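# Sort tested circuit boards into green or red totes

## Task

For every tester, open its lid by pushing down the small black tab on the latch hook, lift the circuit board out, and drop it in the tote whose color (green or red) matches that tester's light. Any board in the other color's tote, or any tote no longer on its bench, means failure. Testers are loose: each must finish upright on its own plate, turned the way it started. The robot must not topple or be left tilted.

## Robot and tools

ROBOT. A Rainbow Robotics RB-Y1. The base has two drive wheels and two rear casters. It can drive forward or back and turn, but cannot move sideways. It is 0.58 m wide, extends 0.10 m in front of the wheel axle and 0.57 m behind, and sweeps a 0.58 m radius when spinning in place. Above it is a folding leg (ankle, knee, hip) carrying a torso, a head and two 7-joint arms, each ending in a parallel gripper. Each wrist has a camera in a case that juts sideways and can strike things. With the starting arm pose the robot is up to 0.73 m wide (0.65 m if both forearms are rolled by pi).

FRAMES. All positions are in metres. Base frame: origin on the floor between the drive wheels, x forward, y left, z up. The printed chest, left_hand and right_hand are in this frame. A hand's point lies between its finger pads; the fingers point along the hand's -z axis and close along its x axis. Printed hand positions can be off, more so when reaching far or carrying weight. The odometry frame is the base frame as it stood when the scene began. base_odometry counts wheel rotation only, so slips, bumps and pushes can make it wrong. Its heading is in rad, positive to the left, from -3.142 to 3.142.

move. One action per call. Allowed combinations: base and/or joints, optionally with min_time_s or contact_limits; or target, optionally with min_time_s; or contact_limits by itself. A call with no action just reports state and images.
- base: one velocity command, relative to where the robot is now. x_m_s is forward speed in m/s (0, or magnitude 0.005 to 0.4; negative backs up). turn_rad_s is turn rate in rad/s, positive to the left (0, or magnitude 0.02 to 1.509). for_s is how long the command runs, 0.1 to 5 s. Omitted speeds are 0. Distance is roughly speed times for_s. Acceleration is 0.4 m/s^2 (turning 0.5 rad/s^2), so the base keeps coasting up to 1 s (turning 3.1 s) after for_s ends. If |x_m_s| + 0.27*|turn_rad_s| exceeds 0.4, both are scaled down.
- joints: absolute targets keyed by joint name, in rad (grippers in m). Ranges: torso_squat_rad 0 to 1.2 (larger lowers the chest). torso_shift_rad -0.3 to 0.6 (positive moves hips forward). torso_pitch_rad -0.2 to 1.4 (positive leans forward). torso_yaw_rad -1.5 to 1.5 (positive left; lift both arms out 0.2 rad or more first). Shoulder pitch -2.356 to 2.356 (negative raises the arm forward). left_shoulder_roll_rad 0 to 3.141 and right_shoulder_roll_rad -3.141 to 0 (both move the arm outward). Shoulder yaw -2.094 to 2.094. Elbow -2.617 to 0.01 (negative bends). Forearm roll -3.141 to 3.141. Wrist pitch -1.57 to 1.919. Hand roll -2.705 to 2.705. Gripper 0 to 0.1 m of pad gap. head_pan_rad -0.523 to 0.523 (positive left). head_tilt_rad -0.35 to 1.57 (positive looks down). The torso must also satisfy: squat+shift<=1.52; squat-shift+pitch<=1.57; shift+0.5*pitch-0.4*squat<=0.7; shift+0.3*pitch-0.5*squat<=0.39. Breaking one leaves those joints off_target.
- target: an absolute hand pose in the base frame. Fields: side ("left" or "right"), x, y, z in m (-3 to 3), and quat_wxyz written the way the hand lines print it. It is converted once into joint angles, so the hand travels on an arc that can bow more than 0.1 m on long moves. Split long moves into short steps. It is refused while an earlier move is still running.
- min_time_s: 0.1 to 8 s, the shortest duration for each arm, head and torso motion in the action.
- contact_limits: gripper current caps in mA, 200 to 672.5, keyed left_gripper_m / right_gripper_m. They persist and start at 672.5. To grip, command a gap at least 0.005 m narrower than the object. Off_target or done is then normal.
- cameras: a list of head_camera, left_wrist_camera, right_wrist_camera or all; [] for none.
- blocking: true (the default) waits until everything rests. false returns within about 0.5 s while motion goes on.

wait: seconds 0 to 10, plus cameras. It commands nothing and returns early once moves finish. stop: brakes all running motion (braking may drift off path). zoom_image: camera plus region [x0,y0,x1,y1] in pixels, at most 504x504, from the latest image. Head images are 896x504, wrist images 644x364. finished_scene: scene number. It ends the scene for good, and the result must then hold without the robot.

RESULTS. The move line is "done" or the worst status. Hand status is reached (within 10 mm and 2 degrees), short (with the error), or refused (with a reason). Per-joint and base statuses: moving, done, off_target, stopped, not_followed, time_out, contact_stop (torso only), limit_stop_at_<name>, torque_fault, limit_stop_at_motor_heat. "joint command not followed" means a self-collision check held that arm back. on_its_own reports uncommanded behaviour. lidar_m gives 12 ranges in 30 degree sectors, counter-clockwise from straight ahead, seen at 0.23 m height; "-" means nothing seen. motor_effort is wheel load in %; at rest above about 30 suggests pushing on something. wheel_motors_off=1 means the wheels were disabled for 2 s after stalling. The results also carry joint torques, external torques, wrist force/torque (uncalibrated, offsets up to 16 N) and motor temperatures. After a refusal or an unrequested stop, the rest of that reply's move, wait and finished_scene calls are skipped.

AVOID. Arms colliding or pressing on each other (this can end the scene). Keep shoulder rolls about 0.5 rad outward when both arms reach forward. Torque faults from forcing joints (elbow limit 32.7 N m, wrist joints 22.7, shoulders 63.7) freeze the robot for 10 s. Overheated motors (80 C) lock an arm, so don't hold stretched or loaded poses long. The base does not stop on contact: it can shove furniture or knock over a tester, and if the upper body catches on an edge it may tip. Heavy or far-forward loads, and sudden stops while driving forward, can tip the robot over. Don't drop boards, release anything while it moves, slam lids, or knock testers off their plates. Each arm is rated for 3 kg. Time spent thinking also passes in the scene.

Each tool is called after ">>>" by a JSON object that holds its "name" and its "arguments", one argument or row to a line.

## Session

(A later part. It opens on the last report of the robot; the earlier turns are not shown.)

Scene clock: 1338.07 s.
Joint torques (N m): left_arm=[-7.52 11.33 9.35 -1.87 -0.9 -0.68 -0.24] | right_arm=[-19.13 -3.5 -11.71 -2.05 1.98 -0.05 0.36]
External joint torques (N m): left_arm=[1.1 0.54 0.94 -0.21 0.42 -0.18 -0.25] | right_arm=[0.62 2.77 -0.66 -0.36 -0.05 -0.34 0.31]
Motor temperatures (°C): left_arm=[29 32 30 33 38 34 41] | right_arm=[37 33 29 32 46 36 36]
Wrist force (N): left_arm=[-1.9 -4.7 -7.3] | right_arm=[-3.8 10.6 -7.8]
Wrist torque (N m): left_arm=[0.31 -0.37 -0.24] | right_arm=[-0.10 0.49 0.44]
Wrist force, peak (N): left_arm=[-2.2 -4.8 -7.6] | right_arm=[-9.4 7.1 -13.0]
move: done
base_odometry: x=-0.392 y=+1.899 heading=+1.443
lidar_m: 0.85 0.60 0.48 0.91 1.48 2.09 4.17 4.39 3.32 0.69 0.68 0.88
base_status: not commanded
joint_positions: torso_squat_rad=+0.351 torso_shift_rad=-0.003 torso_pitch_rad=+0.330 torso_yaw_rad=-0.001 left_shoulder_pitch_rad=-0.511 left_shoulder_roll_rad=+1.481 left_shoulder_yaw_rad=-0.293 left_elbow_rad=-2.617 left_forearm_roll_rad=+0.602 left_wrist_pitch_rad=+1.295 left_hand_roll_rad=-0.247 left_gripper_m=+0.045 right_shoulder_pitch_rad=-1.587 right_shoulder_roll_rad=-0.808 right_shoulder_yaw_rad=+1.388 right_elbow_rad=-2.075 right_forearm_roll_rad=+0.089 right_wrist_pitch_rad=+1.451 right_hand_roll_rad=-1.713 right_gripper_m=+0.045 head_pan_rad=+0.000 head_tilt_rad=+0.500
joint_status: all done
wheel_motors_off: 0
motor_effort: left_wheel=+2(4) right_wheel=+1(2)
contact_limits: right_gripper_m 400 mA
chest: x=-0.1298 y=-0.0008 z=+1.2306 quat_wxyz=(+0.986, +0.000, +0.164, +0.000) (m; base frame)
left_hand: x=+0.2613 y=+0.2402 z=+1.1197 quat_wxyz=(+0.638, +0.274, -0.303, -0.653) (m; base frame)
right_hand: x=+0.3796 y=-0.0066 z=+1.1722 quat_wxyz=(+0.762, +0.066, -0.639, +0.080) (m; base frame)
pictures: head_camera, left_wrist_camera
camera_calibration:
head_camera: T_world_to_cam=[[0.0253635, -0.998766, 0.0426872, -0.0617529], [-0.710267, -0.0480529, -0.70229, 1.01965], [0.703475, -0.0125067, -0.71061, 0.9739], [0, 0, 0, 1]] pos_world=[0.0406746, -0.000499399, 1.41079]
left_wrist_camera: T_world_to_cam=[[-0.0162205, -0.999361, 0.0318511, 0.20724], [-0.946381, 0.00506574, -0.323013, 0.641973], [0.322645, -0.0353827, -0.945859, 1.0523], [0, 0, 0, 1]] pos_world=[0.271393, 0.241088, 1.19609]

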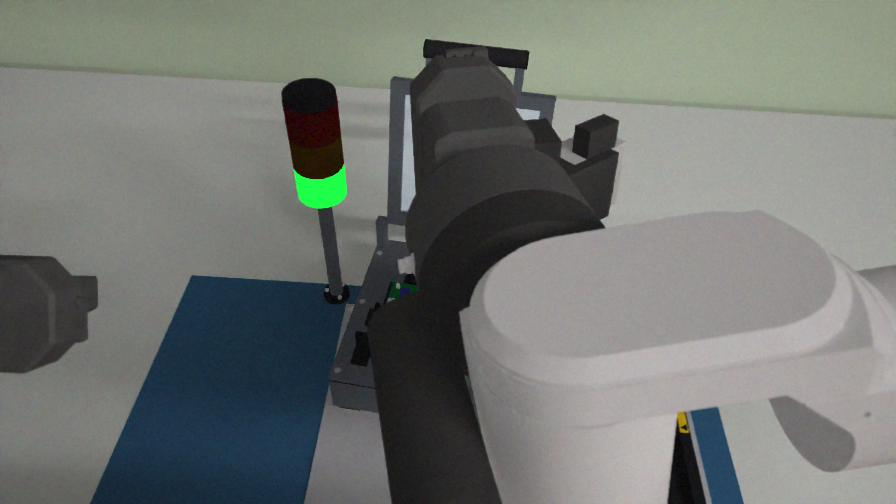

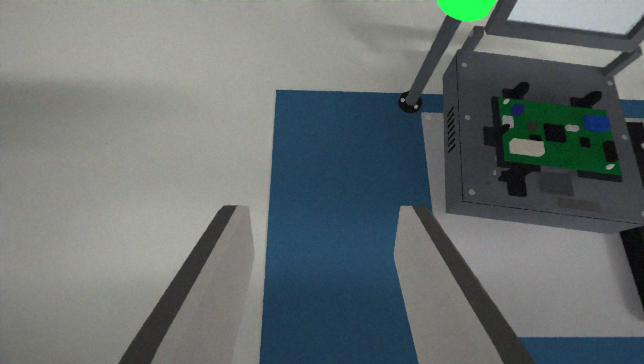

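>>> {"name": "move", "arguments": {
  "target": {"side":"right","x":0.33,"y":-0.02,"z":1.185,"quat_wxyz":[0.766,0,-0.643,0]},
  "cameras": []
}}

>>> {"name": "move", "arguments": {
  "target": {"side":"right","x":0.33,"y":-0.25,"z":1.17,"quat_wxyz":[0.766,0,-0.643,0]},
  "cameras": ["head_camera","left_wrist_camera"]
}}

>>> {"name": "zoom_image", "arguments": {
  "camera": "head_camera",
  "region": [250, 100, 700, 504]
}}

Scene clock: 1345.97 s.
Joint torques (N m): left_arm=[-7.54 11.34 9.37 -1.71 -0.87 -0.65 -0.29] | right_arm=[-17.87 -4.52 -10.55 -1.62 1.57 -0.11 0.32]
External joint torques (N m): left_arm=[1.08 0.55 0.96 -0.06 0.44 -0.16 -0.3] | right_arm=[0.62 0.7 -0.49 0.38 -0.38 -0.38 0.27]
Motor temperatures (°C): left_arm=[29 32 30 33 38 34 41] | right_arm=[37 33 29 32 46 36 36]
Wrist force (N): left_arm=[-2.1 -4.5 -7.5] | right_arm=[-3.9 10.5 -7.9]
Wrist torque (N m): left_arm=[0.26 -0.40 -0.23] | right_arm=[-0.07 0.52 0.44]
Wrist force, peak (N): left_arm=[-2.2 -4.7 -7.8] | right_arm=[-4.1 11.2 -8.0]
move: done
base_odometry: x=-0.392 y=+1.899 heading=+1.443
lidar_m: 0.85 0.61 0.48 0.91 1.48 2.09 4.17 4.39 3.32 0.69 0.68 0.88
base_status: not commanded
joint_positions: torso_squat_rad=+0.351 torso_shift_rad=-0.003 torso_pitch_rad=+0.330 torso_yaw_rad=-0.001 left_shoulder_pitch_rad=-0.511 left_shoulder_roll_rad=+1.481 left_shoulder_yaw_rad=-0.293 left_elbow_rad=-2.617 left_forearm_roll_rad=+0.602 left_wrist_pitch_rad=+1.295 left_hand_roll_rad=-0.247 left_gripper_m=+0.045 right_shoulder_pitch_rad=-1.601 right_shoulder_roll_rad=-0.675 right_shoulder_yaw_rad=+1.368 right_elbow_rad=-2.200 right_forearm_roll_rad=+0.062 right_wrist_pitch_rad=+1.898 right_hand_roll_rad=-1.704 right_gripper_m=+0.045 head_pan_rad=+0.000 head_tilt_rad=+0.500
joint_status: all done
wheel_motors_off: 0
motor_effort: left_wheel=+1(3) right_wheel=-1(2)
contact_limits: right_gripper_m 400 mA
chest: x=-0.1299 y=-0.0007 z=+1.2306 quat_wxyz=(+0.986, +0.000, +0.164, +0.000) (m; base frame)
left_hand: x=+0.2612 y=+0.2402 z=+1.1198 quat_wxyz=(+0.638, +0.274, -0.303, -0.653) (m; base frame)
right_hand: x=+0.3291 y=-0.0202 z=+1.1849 quat_wxyz=(+0.767, +0.004, -0.642, +0.004) (m; base frame)
right_hand_status: reached (checked arc, planned for 0.6 s): 1 mm and 0.6 deg off.
pictures: none
No camera images: "cameras" was empty.

Scene clock: 1347.57 s.
Joint torques (N m): left_arm=[-7.58 11.43 9.03 -1.63 -0.98 -0.63 -0.13] | right_arm=[-10.77 -9.01 -8.22 -1.74 1.6 0.94 -0.03]
External joint torques (N m): left_arm=[1.04 0.64 0.62 0.03 0.33 -0.14 -0.14] | right_arm=[1.16 0.69 0.75 -0.02 -0.22 0.14 -0.09]
Motor temperatures (°C): left_arm=[29 32 30 33 38 34 41] | right_arm=[37 33 29 32 46 36 36]
Wrist force (N): left_arm=[-1.9 -4.6 -7.6] | right_arm=[-4.3 10.5 -7.7]
Wrist torque (N m): left_arm=[0.27 -0.37 -0.23] | right_arm=[-0.07 0.47 0.46]
Wrist force, peak (N): left_arm=[-2.1 -4.9 -7.6] | right_arm=[-4.0 11.3 -8.1]
move: done
base_odometry: x=-0.392 y=+1.899 heading=+1.443
lidar_m: 0.85 0.60 0.48 0.91 1.48 2.08 4.17 4.40 3.33 0.69 0.68 0.87
base_status: not commanded
joint_positions: torso_squat_rad=+0.351 torso_shift_rad=-0.003 torso_pitch_rad=+0.330 torso_yaw_rad=-0.001 left_shoulder_pitch_rad=-0.511 left_shoulder_roll_rad=+1.481 left_shoulder_yaw_rad=-0.293 left_elbow_rad=-2.617 left_forearm_roll_rad=+0.602 left_wrist_pitch_rad=+1.295 left_hand_roll_rad=-0.247 left_gripper_m=+0.045 right_shoulder_pitch_rad=-1.344 right_shoulder_roll_rad=-1.591 right_shoulder_yaw_rad=+1.476 right_elbow_rad=-2.492 right_forearm_roll_rad=+0.290 right_wrist_pitch_rad=+1.310 right_hand_roll_rad=-1.974 right_gripper_m=+0.045 head_pan_rad=+0.000 head_tilt_rad=+0.500
joint_status: all done
wheel_motors_off: 0
motor_effort: left_wheel=+1(3) right_wheel=+0(2)
contact_limits: right_gripper_m 400 mA
chest: x=-0.1299 y=-0.0008 z=+1.2306 quat_wxyz=(+0.986, +0.000, +0.164, +0.000) (m; base frame)
left_hand: x=+0.2612 y=+0.2401 z=+1.1198 quat_wxyz=(+0.638, +0.274, -0.303, -0.653) (m; base frame)
right_hand: x=+0.3295 y=-0.2501 z=+1.1700 quat_wxyz=(+0.767, -0.003, -0.642, -0.001) (m; base frame)
right_hand_status: reached (checked arc, planned for 1.2 s): 1 mm and 0.4 deg off.
pictures: head_camera, left_wrist_camera
camera_calibration:
head_camera: T_world_to_cam=[[0.0253409, -0.998766, 0.0427122, -0.0617828], [-0.710149, -0.0480565, -0.702409, 1.01975], [0.703595, -0.0125324, -0.710491, 0.973839], [0, 0, 0, 1]] pos_world=[0.0405553, -0.00049619, 1.41083]
left_wrist_camera: T_world_to_cam=[[-0.016277, -0.99936, 0.0318566, 0.207234], [-0.946325, 0.00511135, -0.323176, 0.642081], [0.322806, -0.0354071, -0.945803, 1.0523], [0, 0, 0, 1]] pos_world=[0.271302, 0.241078, 1.19617]

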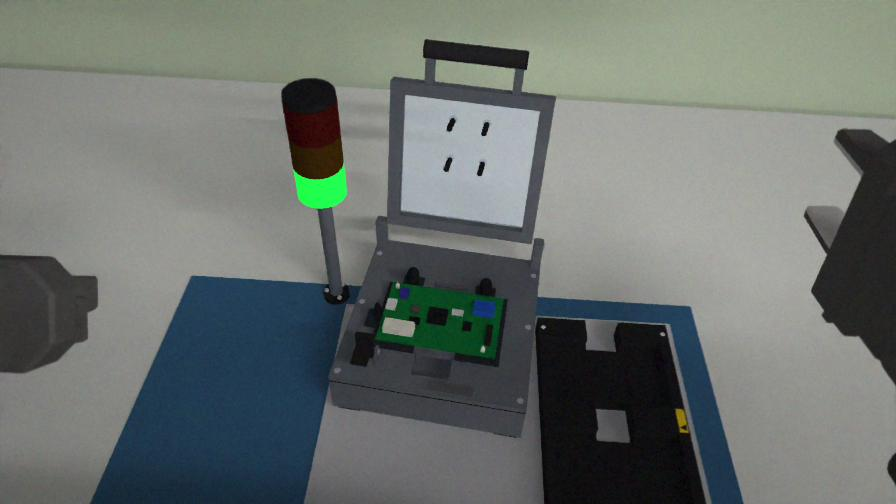

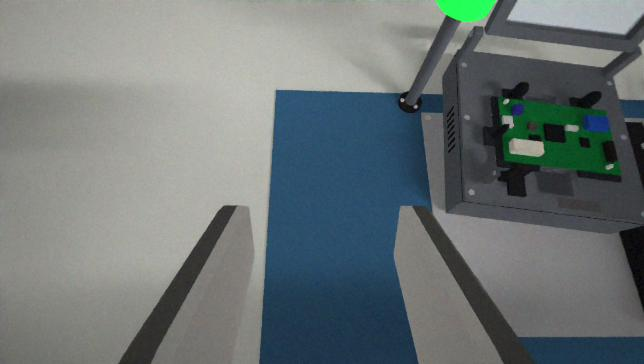

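Scaled by 1.120 from the camera's 896x504 image, which has a finer 1280x720 frame.

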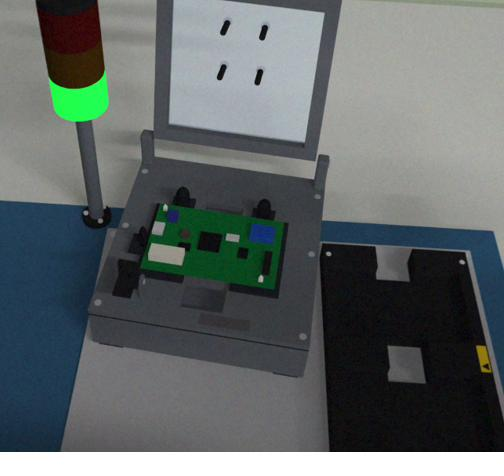

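>>> {"name": "move", "arguments": {
  "target": {"side":"right","x":0.46,"y":-0.02,"z":1.145,"quat_wxyz":[0.765,-0.039,-0.642,-0.047]},
  "cameras": ["head_camera","right_wrist_camera"]
}}

Scene clock: 1375.57 s.
Joint torques (N m): left_arm=[-7.77 11.14 9.35 -1.53 -0.93 -0.52 -0.23] | right_arm=[-20.82 -6.99 -10.55 -0.52 1.55 0.52 0.12]
External joint torques (N m): left_arm=[0.85 0.35 0.94 0.12 0.38 -0.03 -0.24] | right_arm=[2.35 -0.65 -0.23 0.85 -0.47 0.17 0.06]
Motor temperatures (°C): left_arm=[29 32 30 33 38 34 41] | right_arm=[36 34 29 32 45 36 36]
Wrist force (N): left_arm=[-2.1 -4.9 -7.3] | right_arm=[-3.9 10.7 -8.0]
Wrist torque (N m): left_arm=[0.31 -0.41 -0.21] | right_arm=[-0.11 0.50 0.44]
Wrist force, peak (N): left_arm=[-2.2 -4.9 -7.7] | right_arm=[-4.2 11.3 -7.9]
move: done
base_odometry: x=-0.392 y=+1.899 heading=+1.443
lidar_m: 0.85 0.61 0.48 0.92 1.48 2.09 4.18 4.40 3.32 0.68 0.69 0.88
base_status: not commanded
joint_positions: torso_squat_rad=+0.351 torso_shift_rad=-0.003 torso_pitch_rad=+0.330 torso_yaw_rad=-0.001 left_shoulder_pitch_rad=-0.511 left_shoulder_roll_rad=+1.481 left_shoulder_yaw_rad=-0.293 left_elbow_rad=-2.617 left_forearm_roll_rad=+0.602 left_wrist_pitch_rad=+1.295 left_hand_roll_rad=-0.247 left_gripper_m=+0.045 right_shoulder_pitch_rad=-1.609 right_shoulder_roll_rad=-0.534 right_shoulder_yaw_rad=+1.361 right_elbow_rad=-1.535 right_forearm_roll_rad=+0.060 right_wrist_pitch_rad=+1.502 right_hand_roll_rad=-1.746 right_gripper_m=+0.045 head_pan_rad=+0.000 head_tilt_rad=+0.500
joint_status: all done
wheel_motors_off: 0
motor_effort: left_wheel=+1(3) right_wheel=+0(2)
contact_limits: right_gripper_m 400 mA
chest: x=-0.1299 y=-0.0007 z=+1.2306 quat_wxyz=(+0.986, +0.000, +0.164, +0.000) (m; base frame)
left_hand: x=+0.2612 y=+0.2402 z=+1.1198 quat_wxyz=(+0.638, +0.274, -0.303, -0.653) (m; base frame)
right_hand: x=+0.4599 y=-0.0198 z=+1.1452 quat_wxyz=(+0.764, -0.039, -0.642, -0.047) (m; base frame)
right_hand_status: reached (checked arc, planned for 1.4 s): 0 mm and 0.0 deg off.
pictures: head_camera, right_wrist_camera
camera_calibration:
head_camera: T_world_to_cam=[[0.025391, -0.998765, 0.0427091, -0.0617615], [-0.710126, -0.0480904, -0.702431, 1.01978], [0.703617, -0.0124934, -0.71047, 0.973821], [0, 0, 0, 1]] pos_world=[0.0405437, -0.000477232, 1.41083]
right_wrist_camera: T_world_to_cam=[[-0.152744, 0.0399166, -0.987459, 1.20437], [-0.323632, 0.942069, 0.0881423, 0.099728], [0.933773, 0.333037, -0.130977, -0.201181], [0, 0, 0, 1]] pos_world=[0.404093, -0.0750245, 1.15413]

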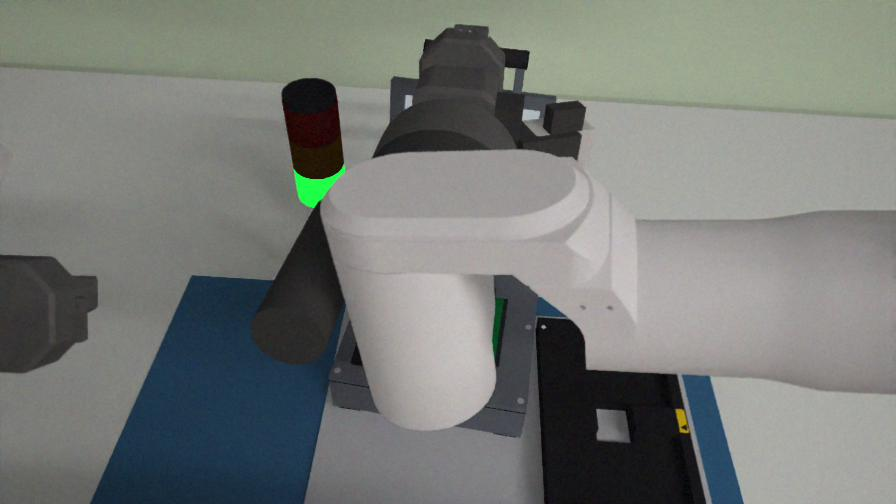

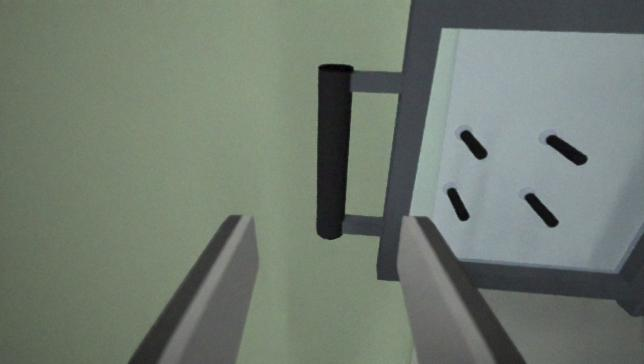

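>>> {"name": "move", "arguments": {
  "target": {"side":"right","x":0.50,"y":-0.025,"z":1.143,"quat_wxyz":[0.765,-0.039,-0.642,-0.047]},
  "cameras": ["right_wrist_camera"]
}}

Scene clock: 1397.50 s.
Joint torques (N m): left_arm=[-7.67 11.23 9.22 -1.5 -0.95 -0.58 -0.27] | right_arm=[-22.97 -4.94 -9.72 -0.43 1.54 0.35 0.14]
External joint torques (N m): left_arm=[0.96 0.44 0.81 0.15 0.37 -0.09 -0.28] | right_arm=[1.56 1.96 0.06 0.56 -0.43 0 0.09]
Motor temperatures (°C): left_arm=[29 32 30 33 38 34 41] | right_arm=[36 34 29 32 45 36 36]
Wrist force (N): left_arm=[-2.1 -4.7 -7.2] | right_arm=[-3.5 10.9 -7.7]
Wrist torque (N m): left_arm=[0.30 -0.40 -0.23] | right_arm=[-0.14 0.52 0.44]
Wrist force, peak (N): left_arm=[-1.9 -5.1 -7.5] | right_arm=[-4.1 11.4 -7.9]
move: done
base_odometry: x=-0.392 y=+1.899 heading=+1.443
lidar_m: 0.85 0.60 0.47 0.91 1.48 2.07 4.16 4.39 3.31 0.69 0.69 0.88
base_status: not commanded
joint_positions: torso_squat_rad=+0.351 torso_shift_rad=-0.003 torso_pitch_rad=+0.330 torso_yaw_rad=-0.001 left_shoulder_pitch_rad=-0.511 left_shoulder_roll_rad=+1.481 left_shoulder_yaw_rad=-0.293 left_elbow_rad=-2.617 left_forearm_roll_rad=+0.602 left_wrist_pitch_rad=+1.295 left_hand_roll_rad=-0.247 left_gripper_m=+0.045 right_shoulder_pitch_rad=-1.629 right_shoulder_roll_rad=-0.500 right_shoulder_yaw_rad=+1.353 right_elbow_rad=-1.333 right_forearm_roll_rad=+0.049 right_wrist_pitch_rad=+1.338 right_hand_roll_rad=-1.742 right_gripper_m=+0.045 head_pan_rad=+0.000 head_tilt_rad=+0.500
joint_status: all done
wheel_motors_off: 0
motor_effort: left_wheel=+1(2) right_wheel=+0(1)
contact_limits: right_gripper_m 400 mA
chest: x=-0.1299 y=-0.0007 z=+1.2306 quat_wxyz=(+0.986, +0.000, +0.164, +0.000) (m; base frame)
left_hand: x=+0.2612 y=+0.2402 z=+1.1198 quat_wxyz=(+0.638, +0.274, -0.303, -0.653) (m; base frame)
right_hand: x=+0.5001 y=-0.0252 z=+1.1432 quat_wxyz=(+0.764, -0.039, -0.642, -0.047) (m; base frame)
right_hand_status: reached (checked arc, planned for 0.5 s): 0 mm and 0.0 deg off.
pictures: right_wrist_camera
camera_calibration:
right_wrist_camera: T_world_to_cam=[[-0.152722, 0.0398966, -0.987464, 1.20872], [-0.322882, 0.942338, 0.0880106, 0.117832], [0.934036, 0.332276, -0.131033, -0.237232], [0, 0, 0, 1]] pos_world=[0.444226, -0.0804345, 1.15211]

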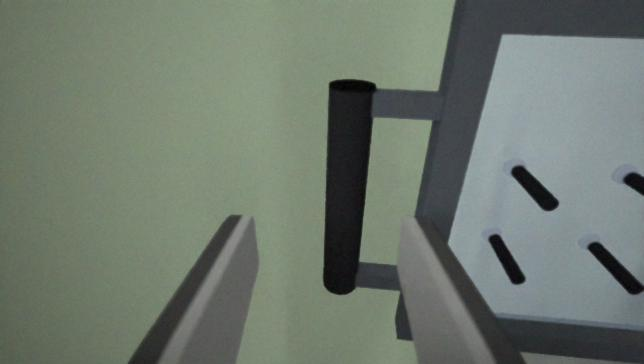

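>>> {"name": "move", "arguments": {
  "target": {"side":"right","x":0.525,"y":-0.033,"z":1.133,"quat_wxyz":[0.765,-0.039,-0.642,-0.047]},
  "cameras": ["right_wrist_camera"]
}}

>>> {"name": "move", "arguments": {
  "joints": {"right_gripper_m":0.0},
  "cameras": ["right_wrist_camera"]
}}

Scene clock: 1407.87 s.
Joint torques (N m): left_arm=[-7.96 11.37 9.37 -1.57 -0.89 -0.63 -0.23] | right_arm=[-21.69 -3.98 -8.21 -0.61 0.79 0.08 -0.16]
External joint torques (N m): left_arm=[0.67 0.58 0.95 0.08 0.42 -0.14 -0.24] | right_arm=[3.62 3.22 0.93 0.12 -1.11 -0.3 -0.22]
Motor temperatures (°C): left_arm=[29 32 30 33 38 34 41] | right_arm=[36 34 29 32 45 36 36]
Wrist force (N): left_arm=[-2.3 -4.7 -7.4] | right_arm=[0.5 10.0 -7.8]
Wrist torque (N m): left_arm=[0.29 -0.41 -0.24] | right_arm=[-0.09 0.40 0.42]
Wrist force, peak (N): left_arm=[-1.8 -4.9 -7.7] | right_arm=[-4.5 11.1 -7.4]
move: done
base_odometry: x=-0.392 y=+1.899 heading=+1.443
lidar_m: 0.85 0.60 0.48 0.92 1.48 2.08 4.18 4.39 3.32 0.69 0.69 0.88
base_status: not commanded
joint_positions: torso_squat_rad=+0.351 torso_shift_rad=-0.003 torso_pitch_rad=+0.330 torso_yaw_rad=-0.001 left_shoulder_pitch_rad=-0.511 left_shoulder_roll_rad=+1.481 left_shoulder_yaw_rad=-0.293 left_elbow_rad=-2.617 left_forearm_roll_rad=+0.602 left_wrist_pitch_rad=+1.295 left_hand_roll_rad=-0.247 left_gripper_m=+0.045 right_shoulder_pitch_rad=-1.629 right_shoulder_roll_rad=-0.471 right_shoulder_yaw_rad=+1.361 right_elbow_rad=-1.187 right_forearm_roll_rad=+0.058 right_wrist_pitch_rad=+1.220 right_hand_roll_rad=-1.759 right_gripper_m=+0.045 head_pan_rad=+0.000 head_tilt_rad=+0.500
joint_status: all done
wheel_motors_off: 0
motor_effort: left_wheel=+1(2) right_wheel=+0(3)
contact_limits: right_gripper_m 400 mA
chest: x=-0.1300 y=-0.0008 z=+1.2306 quat_wxyz=(+0.986, +0.000, +0.164, +0.000) (m; base frame)
left_hand: x=+0.2611 y=+0.2402 z=+1.1198 quat_wxyz=(+0.638, +0.274, -0.303, -0.653) (m; base frame)
right_hand: x=+0.5246 y=-0.0336 z=+1.1339 quat_wxyz=(+0.764, -0.039, -0.642, -0.047) (m; base frame)
right_hand_status: reached (checked arc, planned for 0.4 s): 1 mm and 0.1 deg off.
pictures: right_wrist_camera
camera_calibration:
right_wrist_camera: T_world_to_cam=[[-0.152091, 0.0399436, -0.987559, 1.20337], [-0.323107, 0.942274, 0.0878727, 0.134766], [0.934061, 0.332452, -0.130406, -0.259288], [0, 0, 0, 1]] pos_world=[0.468756, -0.0888527, 1.14274]

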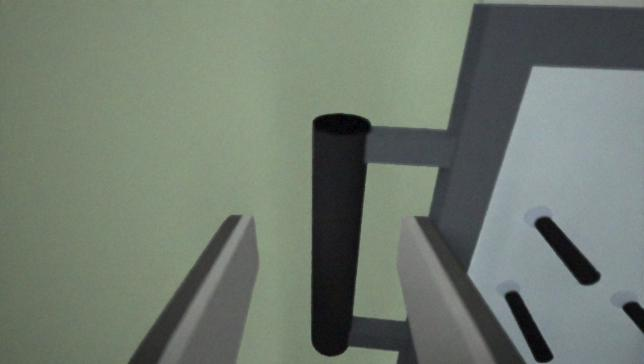

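Scene clock: 1408.87 s.
Joint torques (N m): left_arm=[-7.83 11.32 9.17 -1.64 -0.87 -0.67 -0.25] | right_arm=[-25.62 -5.68 -9.06 -0.35 2.97 0.3 -0.14]
External joint torques (N m): left_arm=[0.79 0.53 0.76 0.01 0.45 -0.17 -0.26] | right_arm=[-0.32 1.52 0.08 0.39 1.08 -0.08 -0.2]
Motor temperatures (°C): left_arm=[29 32 30 33 38 34 41] | right_arm=[36 34 29 32 45 36 36]
Wrist force (N): left_arm=[-2.1 -4.9 -7.7] | right_arm=[-10.3 10.0 -7.5]
Wrist torque (N m): left_arm=[0.32 -0.41 -0.24] | right_arm=[-0.11 0.69 0.32]
Wrist force, peak (N): left_arm=[-2.1 -4.9 -7.7] | right_arm=[-12.9 10.4 -6.8]
move: off_target
base_odometry: x=-0.392 y=+1.899 heading=+1.443
lidar_m: 0.85 0.60 0.48 0.91 1.47 2.09 4.17 4.39 3.32 0.69 0.69 0.88
base_status: not commanded
joint_positions: torso_squat_rad=+0.351 torso_shift_rad=-0.003 torso_pitch_rad=+0.330 torso_yaw_rad=-0.001 left_shoulder_pitch_rad=-0.511 left_shoulder_roll_rad=+1.481 left_shoulder_yaw_rad=-0.293 left_elbow_rad=-2.617 left_forearm_roll_rad=+0.602 left_wrist_pitch_rad=+1.295 left_hand_roll_rad=-0.247 left_gripper_m=+0.045 right_shoulder_pitch_rad=-1.628 right_shoulder_roll_rad=-0.471 right_shoulder_yaw_rad=+1.361 right_elbow_rad=-1.187 right_forearm_roll_rad=+0.057 right_wrist_pitch_rad=+1.220 right_hand_roll_rad=-1.759 right_gripper_m=+0.013 head_pan_rad=+0.000 head_tilt_rad=+0.500
joint_status: right_gripper_m off_target (ended at +0.013, target +0.000)
wheel_motors_off: 0
motor_effort: left_wheel=+1(2) right_wheel=+0(2)
contact_limits: right_gripper_m 400 mA
chest: x=-0.1299 y=-0.0008 z=+1.2306 quat_wxyz=(+0.986, +0.000, +0.164, +0.000) (m; base frame)
left_hand: x=+0.2612 y=+0.2402 z=+1.1197 quat_wxyz=(+0.638, +0.274, -0.303, -0.653) (m; base frame)
right_hand: x=+0.5244 y=-0.0335 z=+1.1329 quat_wxyz=(+0.765, -0.039, -0.641, -0.047) (m; base frame)
pictures: right_wrist_camera
camera_calibration:
right_wrist_camera: T_world_to_cam=[[-0.153898, 0.0398995, -0.987281, 1.20296], [-0.323174, 0.942197, 0.088454, 0.134046], [0.933742, 0.332676, -0.132108, -0.257181], [0, 0, 0, 1]] pos_world=[0.468593, -0.0887373, 1.14182]

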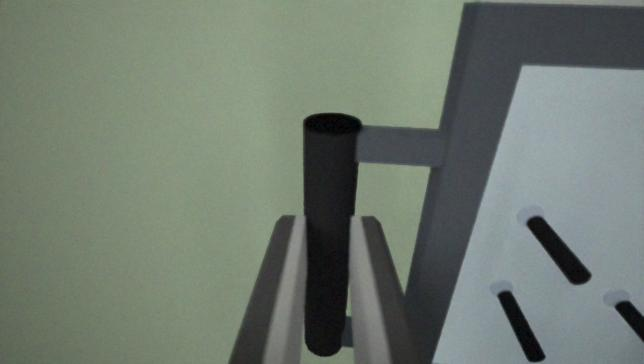

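>>> {"name": "move", "arguments": {
  "target": {"side":"right","x":0.485,"y":-0.028,"z":1.158,"quat_wxyz":[0.765,-0.039,-0.642,-0.047]},
  "min_time_s": 1.5,
  "cameras": []
}}

>>> {"name": "move", "arguments": {
  "target": {"side":"right","x":0.44,"y":-0.022,"z":1.176,"quat_wxyz":[0.766,-0.02,-0.642,-0.025]},
  "min_time_s": 1.5,
  "cameras": []
}}

>>> {"name": "move", "arguments": {
  "target": {"side":"right","x":0.40,"y":-0.018,"z":1.176,"quat_wxyz":[0.766,0.0,-0.643,0.0]},
  "min_time_s": 1.5,
  "cameras": ["left_wrist_camera"]
}}

Scene clock: 1425.13 s.
Joint torques (N m): left_arm=[-7.88 11.2 9.14 -1.46 -0.9 -0.59 -0.24] | right_arm=[-23.12 -7.98 -11.1 -1.4 1.48 0.47 0.45]
External joint torques (N m): left_arm=[0.75 0.41 0.73 0.19 0.41 -0.1 -0.24] | right_arm=[0.88 -1.09 -0.84 -0.3 -0.54 0.18 0.39]
Motor temperatures (°C): left_arm=[29 32 30 33 38 34 41] | right_arm=[37 34 29 32 46 36 36]
Wrist force (N): left_arm=[-2.2 -4.9 -7.5] | right_arm=[-3.8 10.5 -7.8]
Wrist torque (N m): left_arm=[0.33 -0.41 -0.23] | right_arm=[-0.06 0.52 0.44]
Wrist force, peak (N): left_arm=[-2.2 -5.1 -7.5] | right_arm=[-18.0 13.1 -7.9]
move: done
base_odometry: x=-0.392 y=+1.899 heading=+1.443
lidar_m: 0.85 0.60 0.47 0.92 1.48 2.08 4.17 4.40 3.32 0.69 0.68 0.88
base_status: not commanded
joint_positions: torso_squat_rad=+0.351 torso_shift_rad=-0.003 torso_pitch_rad=+0.330 torso_yaw_rad=-0.001 left_shoulder_pitch_rad=-0.511 left_shoulder_roll_rad=+1.481 left_shoulder_yaw_rad=-0.293 left_elbow_rad=-2.617 left_forearm_roll_rad=+0.602 left_wrist_pitch_rad=+1.295 left_hand_roll_rad=-0.247 left_gripper_m=+0.045 right_shoulder_pitch_rad=-1.634 right_shoulder_roll_rad=-0.547 right_shoulder_yaw_rad=+1.335 right_elbow_rad=-1.454 right_forearm_roll_rad=+0.032 right_wrist_pitch_rad=+1.413 right_hand_roll_rad=-1.718 right_gripper_m=+0.000 head_pan_rad=+0.000 head_tilt_rad=+0.500
joint_status: all done
wheel_motors_off: 0
on_its_own: right_gripper_m moved -0.013 to your old target +0.000
motor_effort: left_wheel=+2(3) right_wheel=-2(3)
contact_limits: right_gripper_m 400 mA
chest: x=-0.1299 y=-0.0007 z=+1.2306 quat_wxyz=(+0.986, +0.000, +0.164, +0.000) (m; base frame)
left_hand: x=+0.2612 y=+0.2402 z=+1.1197 quat_wxyz=(+0.638, +0.274, -0.303, -0.653) (m; base frame)
right_hand: x=+0.4850 y=-0.0278 z=+1.1579 quat_wxyz=(+0.765, -0.039, -0.642, -0.047) (m; base frame)
right_hand_status: reached (checked arc, planned for 1.5 s): 0 mm and 0.0 deg off.
pictures: none
No camera images: "cameras" was empty.

Scene clock: 1426.97 s.
Joint torques (N m): left_arm=[-7.58 11.08 9.4 -1.64 -0.95 -0.62 -0.17] | right_arm=[-18.95 -7.53 -11.76 -1.57 1.48 0.46 0.4]
External joint torques (N m): left_arm=[1.05 0.29 0.99 0.01 0.36 -0.13 -0.18] | right_arm=[3.42 -1.01 -0.86 -0.25 -0.57 0.21 0.35]
Motor temperatures (°C): left_arm=[29 32 30 33 38 34 41] | right_arm=[37 34 29 32 45 36 36]
Wrist force (N): left_arm=[-2.0 -4.6 -7.3] | right_arm=[-4.0 10.7 -7.6]
Wrist torque (N m): left_arm=[0.29 -0.38 -0.24] | right_arm=[-0.10 0.49 0.43]
Wrist force, peak (N): left_arm=[-2.1 -4.7 -7.8] | right_arm=[-4.0 10.9 -7.7]
move: done
base_odometry: x=-0.392 y=+1.899 heading=+1.443
lidar_m: 0.85 0.60 0.48 0.91 1.48 2.08 4.17 4.40 3.32 0.69 0.69 0.87
base_status: not commanded
joint_positions: torso_squat_rad=+0.351 torso_shift_rad=-0.003 torso_pitch_rad=+0.330 torso_yaw_rad=-0.001 left_shoulder_pitch_rad=-0.511 left_shoulder_roll_rad=+1.481 left_shoulder_yaw_rad=-0.293 left_elbow_rad=-2.617 left_forearm_roll_rad=+0.602 left_wrist_pitch_rad=+1.295 left_hand_roll_rad=-0.247 left_gripper_m=+0.045 right_shoulder_pitch_rad=-1.629 right_shoulder_roll_rad=-0.629 right_shoulder_yaw_rad=+1.323 right_elbow_rad=-1.722 right_forearm_roll_rad=+0.023 right_wrist_pitch_rad=+1.543 right_hand_roll_rad=-1.693 right_gripper_m=+0.000 head_pan_rad=+0.000 head_tilt_rad=+0.500
joint_status: all done
wheel_motors_off: 0
motor_effort: left_wheel=+1(2) right_wheel=-2(4)
contact_limits: right_gripper_m 400 mA
chest: x=-0.1299 y=-0.0007 z=+1.2306 quat_wxyz=(+0.986, +0.000, +0.164, +0.000) (m; base frame)
left_hand: x=+0.2612 y=+0.2402 z=+1.1197 quat_wxyz=(+0.638, +0.274, -0.303, -0.653) (m; base frame)
right_hand: x=+0.4409 y=-0.0215 z=+1.1760 quat_wxyz=(+0.766, -0.020, -0.642, -0.025) (m; base frame)
right_hand_status: reached (checked arc, planned for 1.5 s): 1 mm and 0.0 deg off.
pictures: none
No camera images: "cameras" was empty.

Scene clock: 1428.80 s.
Joint torques (N m): left_arm=[-7.71 11.02 9.13 -1.43 -0.89 -0.65 -0.27] | right_arm=[-17.45 -7.36 -9.22 -1.83 2.04 0.42 -0.29]
External joint torques (N m): left_arm=[0.92 0.23 0.72 0.22 0.42 -0.15 -0.28] | right_arm=[3.39 -1.28 1.67 -0.23 -0.01 0.16 -0.35]
Motor temperatures (°C): left_arm=[29 32 30 33 38 34 41] | right_arm=[37 34 29 32 45 36 36]
Wrist force (N): left_arm=[-2.0 -4.4 -7.3] | right_arm=[-3.6 10.0 -7.9]
Wrist torque (N m): left_arm=[0.26 -0.40 -0.22] | right_arm=[-0.02 0.54 0.44]
Wrist force, peak (N): left_arm=[-2.0 -4.8 -7.7] | right_arm=[-3.9 10.6 -8.2]
move: done
base_odometry: x=-0.392 y=+1.899 heading=+1.443
lidar_m: 0.85 0.61 0.48 0.92 1.47 2.08 4.17 4.40 3.33 0.69 0.68 0.88
base_status: not commanded
joint_positions: torso_squat_rad=+0.351 torso_shift_rad=-0.003 torso_pitch_rad=+0.330 torso_yaw_rad=-0.001 left_shoulder_pitch_rad=-0.511 left_shoulder_roll_rad=+1.481 left_shoulder_yaw_rad=-0.293 left_elbow_rad=-2.617 left_forearm_roll_rad=+0.602 left_wrist_pitch_rad=+1.295 left_hand_roll_rad=-0.247 left_gripper_m=+0.045 right_shoulder_pitch_rad=-1.605 right_shoulder_roll_rad=-0.680 right_shoulder_yaw_rad=+1.343 right_elbow_rad=-1.925 right_forearm_roll_rad=+0.048 right_wrist_pitch_rad=+1.629 right_hand_roll_rad=-1.699 right_gripper_m=+0.000 head_pan_rad=+0.000 head_tilt_rad=+0.500
joint_status: all done
wheel_motors_off: 0
motor_effort: left_wheel=+1(2) right_wheel=-1(3)
contact_limits: right_gripper_m 400 mA
chest: x=-0.1299 y=-0.0007 z=+1.2306 quat_wxyz=(+0.986, +0.000, +0.164, +0.000) (m; base frame)
left_hand: x=+0.2612 y=+0.2402 z=+1.1197 quat_wxyz=(+0.638, +0.274, -0.303, -0.653) (m; base frame)
right_hand: x=+0.4003 y=-0.0176 z=+1.1763 quat_wxyz=(+0.766, +0.000, -0.643, +0.000) (m; base frame)
right_hand_status: reached (checked arc, planned for 1.5 s): 1 mm and 0.0 deg off.
pictures: left_wrist_camera
camera_calibration:
left_wrist_camera: T_world_to_cam=[[-0.0162516, -0.999361, 0.0318423, 0.207265], [-0.946348, 0.00509433, -0.32311, 0.642015], [0.322742, -0.0353849, -0.945825, 1.05231], [0, 0, 0, 1]] pos_world=[0.271315, 0.241098, 1.19614]

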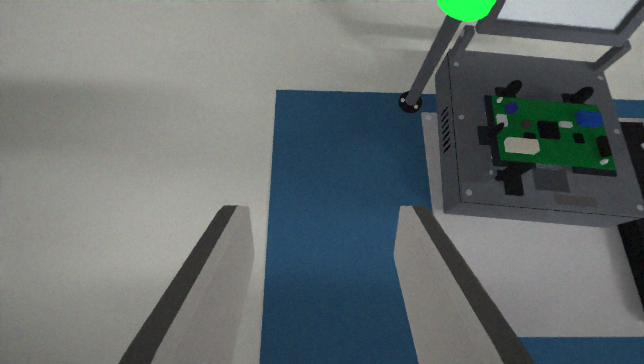

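>>> {"name": "move", "arguments": {
  "joints": {"right_gripper_m":0.045},
  "cameras": []
}}

>>> {"name": "move", "arguments": {
  "target": {"side":"right","x":0.50,"y":-0.03,"z":1.143,"quat_wxyz":[0.766,-0.022,-0.642,-0.027]},
  "cameras": ["right_wrist_camera"]
}}

Scene clock: 1437.73 s.
Joint torques (N m): left_arm=[-7.74 11.17 9.36 -1.45 -0.9 -0.62 -0.21] | right_arm=[-17.76 -7.32 -9.4 -1.79 1.92 0.46 -0.32]
External joint torques (N m): left_arm=[0.88 0.38 0.95 0.2 0.41 -0.13 -0.22] | right_arm=[3.07 -1.24 1.5 -0.19 -0.13 0.2 -0.38]
Motor temperatures (°C): left_arm=[29 32 30 33 38 34 41] | right_arm=[37 34 29 32 45 36 36]
Wrist force (N): left_arm=[-2.1 -4.9 -7.4] | right_arm=[-3.6 10.4 -7.9]
Wrist torque (N m): left_arm=[0.31 -0.41 -0.23] | right_arm=[-0.06 0.54 0.45]
Wrist force, peak (N): left_arm=[-2.1 -5.0 -7.6] | right_arm=[-4.1 10.9 -8.1]
move: done
base_odometry: x=-0.392 y=+1.899 heading=+1.443
lidar_m: 0.85 0.60 0.48 0.91 1.49 2.08 4.17 4.40 3.32 0.69 0.69 0.88
base_status: not commanded
joint_positions: torso_squat_rad=+0.351 torso_shift_rad=-0.003 torso_pitch_rad=+0.330 torso_yaw_rad=-0.001 left_shoulder_pitch_rad=-0.511 left_shoulder_roll_rad=+1.481 left_shoulder_yaw_rad=-0.293 left_elbow_rad=-2.617 left_forearm_roll_rad=+0.602 left_wrist_pitch_rad=+1.295 left_hand_roll_rad=-0.247 left_gripper_m=+0.045 right_shoulder_pitch_rad=-1.605 right_shoulder_roll_rad=-0.680 right_shoulder_yaw_rad=+1.343 right_elbow_rad=-1.925 right_forearm_roll_rad=+0.048 right_wrist_pitch_rad=+1.629 right_hand_roll_rad=-1.699 right_gripper_m=+0.045 head_pan_rad=+0.000 head_tilt_rad=+0.500
joint_status: all done
wheel_motors_off: 0
motor_effort: left_wheel=+0(3) right_wheel=-3(3)
contact_limits: right_gripper_m 400 mA
chest: x=-0.1299 y=-0.0007 z=+1.2306 quat_wxyz=(+0.986, +0.000, +0.164, +0.000) (m; base frame)
left_hand: x=+0.2612 y=+0.2402 z=+1.1197 quat_wxyz=(+0.638, +0.274, -0.303, -0.653) (m; base frame)
right_hand: x=+0.4003 y=-0.0176 z=+1.1763 quat_wxyz=(+0.766, +0.000, -0.643, +0.000) (m; base frame)
pictures: none
No camera images: "cameras" was empty.

Scene clock: 1439.17 s.
Joint torques (N m): left_arm=[-7.87 11.22 9.34 -1.54 -0.93 -0.64 -0.33] | right_arm=[-22.66 -5.58 -9.37 -0.43 1.67 0.5 -0.2]
External joint torques (N m): left_arm=[0.76 0.43 0.93 0.11 0.39 -0.14 -0.33] | right_arm=[1.69 1.51 0.82 0.54 -0.28 0.15 -0.26]
Motor temperatures (°C): left_arm=[29 32 30 33 38 34 41] | right_arm=[37 34 29 32 45 36 36]
Wrist force (N): left_arm=[-2.2 -4.8 -7.6] | right_arm=[-4.1 10.9 -7.7]
Wrist torque (N m): left_arm=[0.30 -0.41 -0.23] | right_arm=[-0.11 0.47 0.46]
Wrist force, peak (N): left_arm=[-2.2 -4.9 -7.5] | right_arm=[-4.2 11.6 -7.5]
move: done
base_odometry: x=-0.392 y=+1.899 heading=+1.443
lidar_m: 0.85 0.60 0.47 0.91 1.48 2.08 4.17 4.40 3.31 0.69 0.68 0.87
base_status: not commanded
joint_positions: torso_squat_rad=+0.351 torso_shift_rad=-0.003 torso_pitch_rad=+0.330 torso_yaw_rad=-0.001 left_shoulder_pitch_rad=-0.511 left_shoulder_roll_rad=+1.481 left_shoulder_yaw_rad=-0.293 left_elbow_rad=-2.617 left_forearm_roll_rad=+0.602 left_wrist_pitch_rad=+1.295 left_hand_roll_rad=-0.247 left_gripper_m=+0.045 right_shoulder_pitch_rad=-1.616 right_shoulder_roll_rad=-0.560 right_shoulder_yaw_rad=+1.359 right_elbow_rad=-1.398 right_forearm_roll_rad=+0.057 right_wrist_pitch_rad=+1.290 right_hand_roll_rad=-1.744 right_gripper_m=+0.045 head_pan_rad=+0.000 head_tilt_rad=+0.500
joint_status: all done
wheel_motors_off: 0
motor_effort: left_wheel=+1(2) right_wheel=-1(3)
contact_limits: right_gripper_m 400 mA
chest: x=-0.1299 y=-0.0007 z=+1.2306 quat_wxyz=(+0.986, +0.000, +0.164, +0.000) (m; base frame)
left_hand: x=+0.2612 y=+0.2402 z=+1.1198 quat_wxyz=(+0.638, +0.274, -0.303, -0.653) (m; base frame)
right_hand: x=+0.4999 y=-0.0302 z=+1.1433 quat_wxyz=(+0.766, -0.022, -0.642, -0.027) (m; base frame)
right_hand_status: reached (checked arc, planned for 0.9 s): 0 mm and 0.0 deg off.
pictures: right_wrist_camera
camera_calibration:
right_wrist_camera: T_world_to_cam=[[-0.155896, 0.0322711, -0.987246, 1.21008], [-0.371946, 0.923984, 0.0889372, 0.145344], [0.91507, 0.381068, -0.132042, -0.223272], [0, 0, 0, 1]] pos_world=[0.447016, -0.0882642, 1.15224]

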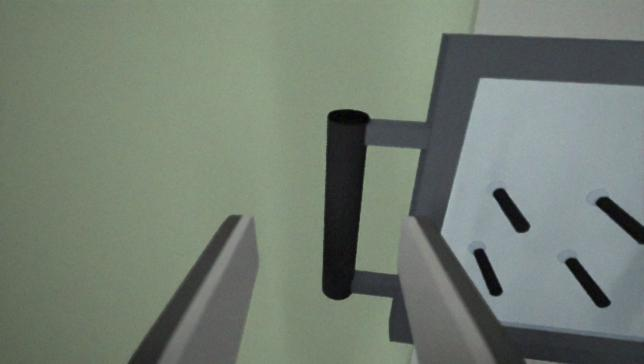

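>>> {"name": "move", "arguments": {
  "target": {"side":"right","x":0.548,"y":-0.04,"z":1.128,"quat_wxyz":[0.766,-0.022,-0.642,-0.027]},
  "cameras": ["right_wrist_camera"]
}}

>>> {"name": "move", "arguments": {
  "joints": {"right_gripper_m":0.0},
  "contact_limits": {"right_gripper_m":600},
  "cameras": ["right_wrist_camera"]
}}

Scene clock: 1446.13 s.
Joint torques (N m): left_arm=[-7.92 11.3 9.11 -1.49 -0.9 -0.57 -0.21] | right_arm=[-19.01 -3.6 -6.38 -0.81 -0.43 -0.35 -0.08]
External joint torques (N m): left_arm=[0.7 0.51 0.69 0.16 0.41 -0.08 -0.22] | right_arm=[6.98 4.03 2.37 -0.39 -2.19 -0.76 -0.13]
Motor temperatures (°C): left_arm=[29 32 30 33 38 34 41] | right_arm=[37 34 29 32 45 36 36]
Wrist force (N): left_arm=[-1.9 -4.9 -7.3] | right_arm=[6.3 8.6 -6.5]
Wrist torque (N m): left_arm=[0.30 -0.39 -0.24] | right_arm=[-0.09 0.31 0.41]
Wrist force, peak (N): left_arm=[-2.3 -4.8 -7.7] | right_arm=[-3.1 18.5 -4.6]
move: done
base_odometry: x=-0.392 y=+1.899 heading=+1.443
lidar_m: 0.85 0.60 0.48 0.92 1.48 2.09 4.18 4.39 3.32 0.68 0.68 0.88
base_status: not commanded
joint_positions: torso_squat_rad=+0.351 torso_shift_rad=-0.003 torso_pitch_rad=+0.330 torso_yaw_rad=-0.001 left_shoulder_pitch_rad=-0.511 left_shoulder_roll_rad=+1.481 left_shoulder_yaw_rad=-0.293 left_elbow_rad=-2.617 left_forearm_roll_rad=+0.602 left_wrist_pitch_rad=+1.295 left_hand_roll_rad=-0.247 left_gripper_m=+0.045 right_shoulder_pitch_rad=-1.630 right_shoulder_roll_rad=-0.477 right_shoulder_yaw_rad=+1.370 right_elbow_rad=-1.082 right_forearm_roll_rad=+0.070 right_wrist_pitch_rad=+1.060 right_hand_roll_rad=-1.771 right_gripper_m=+0.045 head_pan_rad=+0.000 head_tilt_rad=+0.500
joint_status: all done
wheel_motors_off: 0
motor_effort: left_wheel=+1(2) right_wheel=-3(3)
contact_limits: right_gripper_m 400 mA
chest: x=-0.1301 y=-0.0007 z=+1.2306 quat_wxyz=(+0.986, +0.000, +0.164, +0.000) (m; base frame)
left_hand: x=+0.2610 y=+0.2402 z=+1.1199 quat_wxyz=(+0.638, +0.274, -0.303, -0.653) (m; base frame)
right_hand: x=+0.5478 y=-0.0405 z=+1.1297 quat_wxyz=(+0.765, -0.022, -0.643, -0.027) (m; base frame)
right_hand_status: reached (checked arc, planned for 0.6 s): 2 mm and 0.1 deg off.
pictures: right_wrist_camera
camera_calibration:
right_wrist_camera: T_world_to_cam=[[-0.153848, 0.0323832, -0.987564, 1.20375], [-0.371913, 0.924064, 0.0882398, 0.174723], [0.91543, 0.380864, -0.130122, -0.267351], [0, 0, 0, 1]] pos_world=[0.494918, -0.098612, 1.13857]

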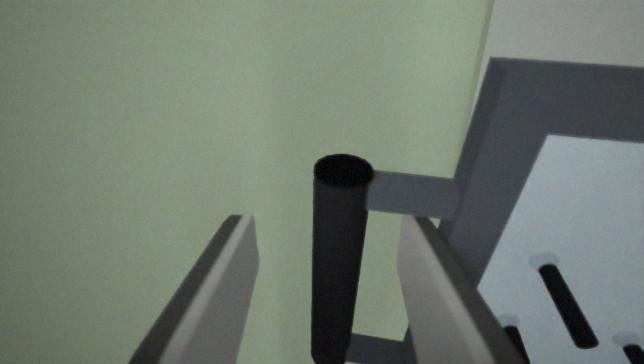

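Scene clock: 1447.13 s.
Joint torques (N m): left_arm=[-7.56 11.1 9.22 -1.49 -0.94 -0.65 -0.31] | right_arm=[-23.81 -5.77 -7.89 -0.32 1.98 0.46 0.16]
External joint torques (N m): left_arm=[1.07 0.31 0.81 0.17 0.38 -0.15 -0.32] | right_arm=[2.14 1.84 0.85 0.11 0.23 0.06 0.1]
Motor temperatures (°C): left_arm=[29 32 30 33 38 34 41] | right_arm=[37 34 29 32 45 36 36]
Wrist force (N): left_arm=[-2.0 -4.7 -7.6] | right_arm=[-6.4 10.8 -8.8]
Wrist torque (N m): left_arm=[0.31 -0.40 -0.25] | right_arm=[-0.09 0.51 0.07]
Wrist force, peak (N): left_arm=[-2.2 -4.6 -7.6] | right_arm=[-8.7 11.2 -8.1]
move: off_target
base_odometry: x=-0.392 y=+1.899 heading=+1.443
lidar_m: 0.85 0.61 0.48 0.91 1.47 2.08 4.17 4.39 3.32 0.69 0.68 0.88
base_status: not commanded
joint_positions: torso_squat_rad=+0.351 torso_shift_rad=-0.003 torso_pitch_rad=+0.330 torso_yaw_rad=-0.001 left_shoulder_pitch_rad=-0.511 left_shoulder_roll_rad=+1.481 left_shoulder_yaw_rad=-0.293 left_elbow_rad=-2.617 left_forearm_roll_rad=+0.602 left_wrist_pitch_rad=+1.295 left_hand_roll_rad=-0.247 left_gripper_m=+0.045 right_shoulder_pitch_rad=-1.629 right_shoulder_roll_rad=-0.476 right_shoulder_yaw_rad=+1.370 right_elbow_rad=-1.082 right_forearm_roll_rad=+0.069 right_wrist_pitch_rad=+1.060 right_hand_roll_rad=-1.771 right_gripper_m=+0.014 head_pan_rad=+0.000 head_tilt_rad=+0.500
joint_status: right_gripper_m off_target (ended at +0.014, target +0.000)
wheel_motors_off: 0
motor_effort: left_wheel=+0(2) right_wheel=-1(3)
contact_limits: right_gripper_m 600 mA
chest: x=-0.1299 y=-0.0007 z=+1.2306 quat_wxyz=(+0.986, +0.000, +0.164, +0.000) (m; base frame)
left_hand: x=+0.2612 y=+0.2402 z=+1.1198 quat_wxyz=(+0.638, +0.274, -0.303, -0.653) (m; base frame)
right_hand: x=+0.5476 y=-0.0404 z=+1.1284 quat_wxyz=(+0.766, -0.022, -0.642, -0.027) (m; base frame)
pictures: right_wrist_camera
camera_calibration:
right_wrist_camera: T_world_to_cam=[[-0.156013, 0.0323675, -0.987225, 1.20323], [-0.372072, 0.923918, 0.0890913, 0.173735], [0.914999, 0.381218, -0.1321, -0.264913], [0, 0, 0, 1]] pos_world=[0.494757, -0.0984727, 1.13739]

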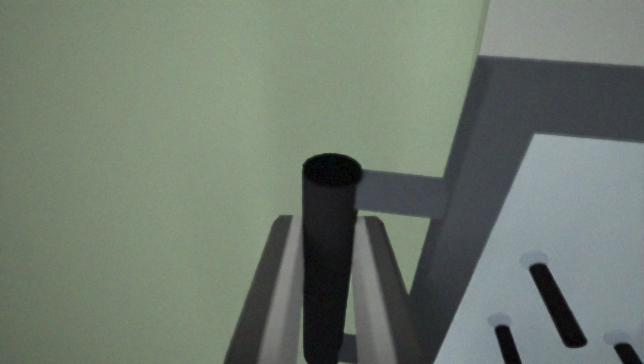

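>>> {"name": "move", "arguments": {
  "target": {"side":"right","x":0.52,"y":-0.036,"z":1.143,"quat_wxyz":[0.766,-0.011,-0.642,-0.014]},
  "min_time_s": 1.0,
  "cameras": ["right_wrist_camera"]
}}

>>> {"name": "move", "arguments": {
  "target": {"side":"right","x":0.48,"y":-0.030,"z":1.162,"quat_wxyz":[0.766,0,-0.643,0]},
  "min_time_s": 1.2,
  "cameras": ["right_wrist_camera"]
}}

Scene clock: 1457.80 s.
Joint torques (N m): left_arm=[-7.79 11.05 9.16 -1.49 -0.92 -0.58 -0.28] | right_arm=[-30.39 -12.29 -14.61 0.18 4.8 1.42 0.94]
External joint torques (N m): left_arm=[0.83 0.26 0.75 0.17 0.39 -0.09 -0.29] | right_arm=[-5.45 -4.83 -4.58 0.93 2.94 1.07 0.89]
Motor temperatures (°C): left_arm=[29 32 30 33 38 34 41] | right_arm=[37 34 29 32 45 36 36]
Wrist force (N): left_arm=[-1.9 -4.7 -7.2] | right_arm=[-19.0 12.9 -8.8]
Wrist torque (N m): left_arm=[0.29 -0.39 -0.23] | right_arm=[-0.02 0.58 -0.20]
Wrist force, peak (N): left_arm=[-2.1 -5.1 -7.6] | right_arm=[-21.2 13.0 -7.9]
move: done
base_odometry: x=-0.392 y=+1.899 heading=+1.443
lidar_m: 0.85 0.60 0.47 0.91 1.48 2.08 4.17 4.40 3.31 0.69 0.68 0.88
base_status: not commanded
joint_positions: torso_squat_rad=+0.351 torso_shift_rad=-0.003 torso_pitch_rad=+0.330 torso_yaw_rad=-0.001 left_shoulder_pitch_rad=-0.511 left_shoulder_roll_rad=+1.481 left_shoulder_yaw_rad=-0.293 left_elbow_rad=-2.617 left_forearm_roll_rad=+0.602 left_wrist_pitch_rad=+1.295 left_hand_roll_rad=-0.247 left_gripper_m=+0.045 right_shoulder_pitch_rad=-1.620 right_shoulder_roll_rad=-0.567 right_shoulder_yaw_rad=+1.361 right_elbow_rad=-1.314 right_forearm_roll_rad=+0.057 right_wrist_pitch_rad=+1.167 right_hand_roll_rad=-1.744 right_gripper_m=+0.014 head_pan_rad=+0.000 head_tilt_rad=+0.500
joint_status: all done
wheel_motors_off: 0
motor_effort: left_wheel=-1(2) right_wheel=-1(3)
contact_limits: right_gripper_m 600 mA
chest: x=-0.1297 y=-0.0007 z=+1.2306 quat_wxyz=(+0.986, +0.000, +0.164, +0.000) (m; base frame)
left_hand: x=+0.2614 y=+0.2402 z=+1.1196 quat_wxyz=(+0.638, +0.274, -0.302, -0.653) (m; base frame)
right_hand: x=+0.5204 y=-0.0353 z=+1.1408 quat_wxyz=(+0.767, -0.011, -0.641, -0.014) (m; base frame)
right_hand_status: reached (checked arc, planned for 1.0 s): 2 mm and 0.2 deg off.
pictures: right_wrist_camera
camera_calibration:
right_wrist_camera: T_world_to_cam=[[-0.160022, 0.0263057, -0.986763, 1.21232], [-0.402928, 0.910833, 0.0896238, 0.172766], [0.901134, 0.411936, -0.135154, -0.228497], [0, 0, 0, 1]] pos_world=[0.469516, -0.0951259, 1.1499]

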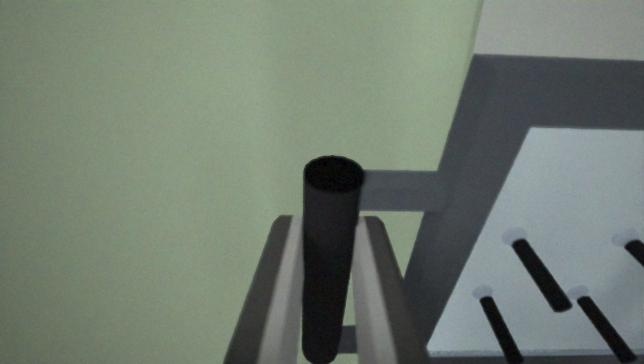

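Scene clock: 1459.33 s.
Joint torques (N m): left_arm=[-7.76 11.22 9.11 -1.57 -0.9 -0.6 -0.25] | right_arm=[-28.41 -10.89 -16.32 -0.96 5.09 1.04 0.92]
External joint torques (N m): left_arm=[0.87 0.43 0.7 0.09 0.41 -0.11 -0.26] | right_arm=[-4.98 -3.74 -5.36 0.09 3.12 0.74 0.86]
Motor temperatures (°C): left_arm=[29 32 30 33 38 34 41] | right_arm=[37 34 29 32 45 36 36]
Wrist force (N): left_arm=[-2.2 -4.6 -7.3] | right_arm=[-18.8 11.4 -10.4]
Wrist torque (N m): left_arm=[0.28 -0.43 -0.23] | right_arm=[-0.09 0.73 -0.13]
Wrist force, peak (N): left_arm=[-2.1 -4.6 -7.8] | right_arm=[-21.9 14.6 -7.9]
move: done
base_odometry: x=-0.392 y=+1.899 heading=+1.443
lidar_m: 0.85 0.61 0.48 0.91 1.48 2.08 4.17 4.40 3.32 0.69 0.68 0.88
base_status: not commanded
joint_positions: torso_squat_rad=+0.351 torso_shift_rad=-0.003 torso_pitch_rad=+0.330 torso_yaw_rad=-0.001 left_shoulder_pitch_rad=-0.511 left_shoulder_roll_rad=+1.481 left_shoulder_yaw_rad=-0.293 left_elbow_rad=-2.617 left_forearm_roll_rad=+0.602 left_wrist_pitch_rad=+1.295 left_hand_roll_rad=-0.247 left_gripper_m=+0.045 right_shoulder_pitch_rad=-1.616 right_shoulder_roll_rad=-0.660 right_shoulder_yaw_rad=+1.348 right_elbow_rad=-1.586 right_forearm_roll_rad=+0.042 right_wrist_pitch_rad=+1.311 right_hand_roll_rad=-1.714 right_gripper_m=+0.014 head_pan_rad=+0.000 head_tilt_rad=+0.500
joint_status: all done
wheel_motors_off: 0
motor_effort: left_wheel=-1(2) right_wheel=-1(3)
contact_limits: right_gripper_m 600 mA
chest: x=-0.1296 y=-0.0008 z=+1.2305 quat_wxyz=(+0.986, +0.000, +0.164, +0.000) (m; base frame)
left_hand: x=+0.2614 y=+0.2401 z=+1.1195 quat_wxyz=(+0.638, +0.274, -0.302, -0.653) (m; base frame)
right_hand: x=+0.4796 y=-0.0298 z=+1.1604 quat_wxyz=(+0.767, +0.000, -0.642, +0.000) (m; base frame)
right_hand_status: reached (checked arc, planned for 1.2 s): 2 mm and 0.2 deg off.
pictures: right_wrist_camera
camera_calibration:
right_wrist_camera: T_world_to_cam=[[-0.159402, 0.0194604, -0.987022, 1.22478], [-0.435705, 0.895775, 0.0880267, 0.166767], [0.885862, 0.444082, -0.134309, -0.184063], [0, 0, 0, 1]] pos_world=[0.430948, -0.091481, 1.16949]

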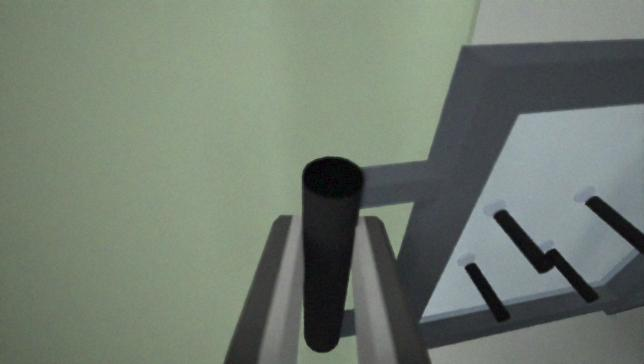

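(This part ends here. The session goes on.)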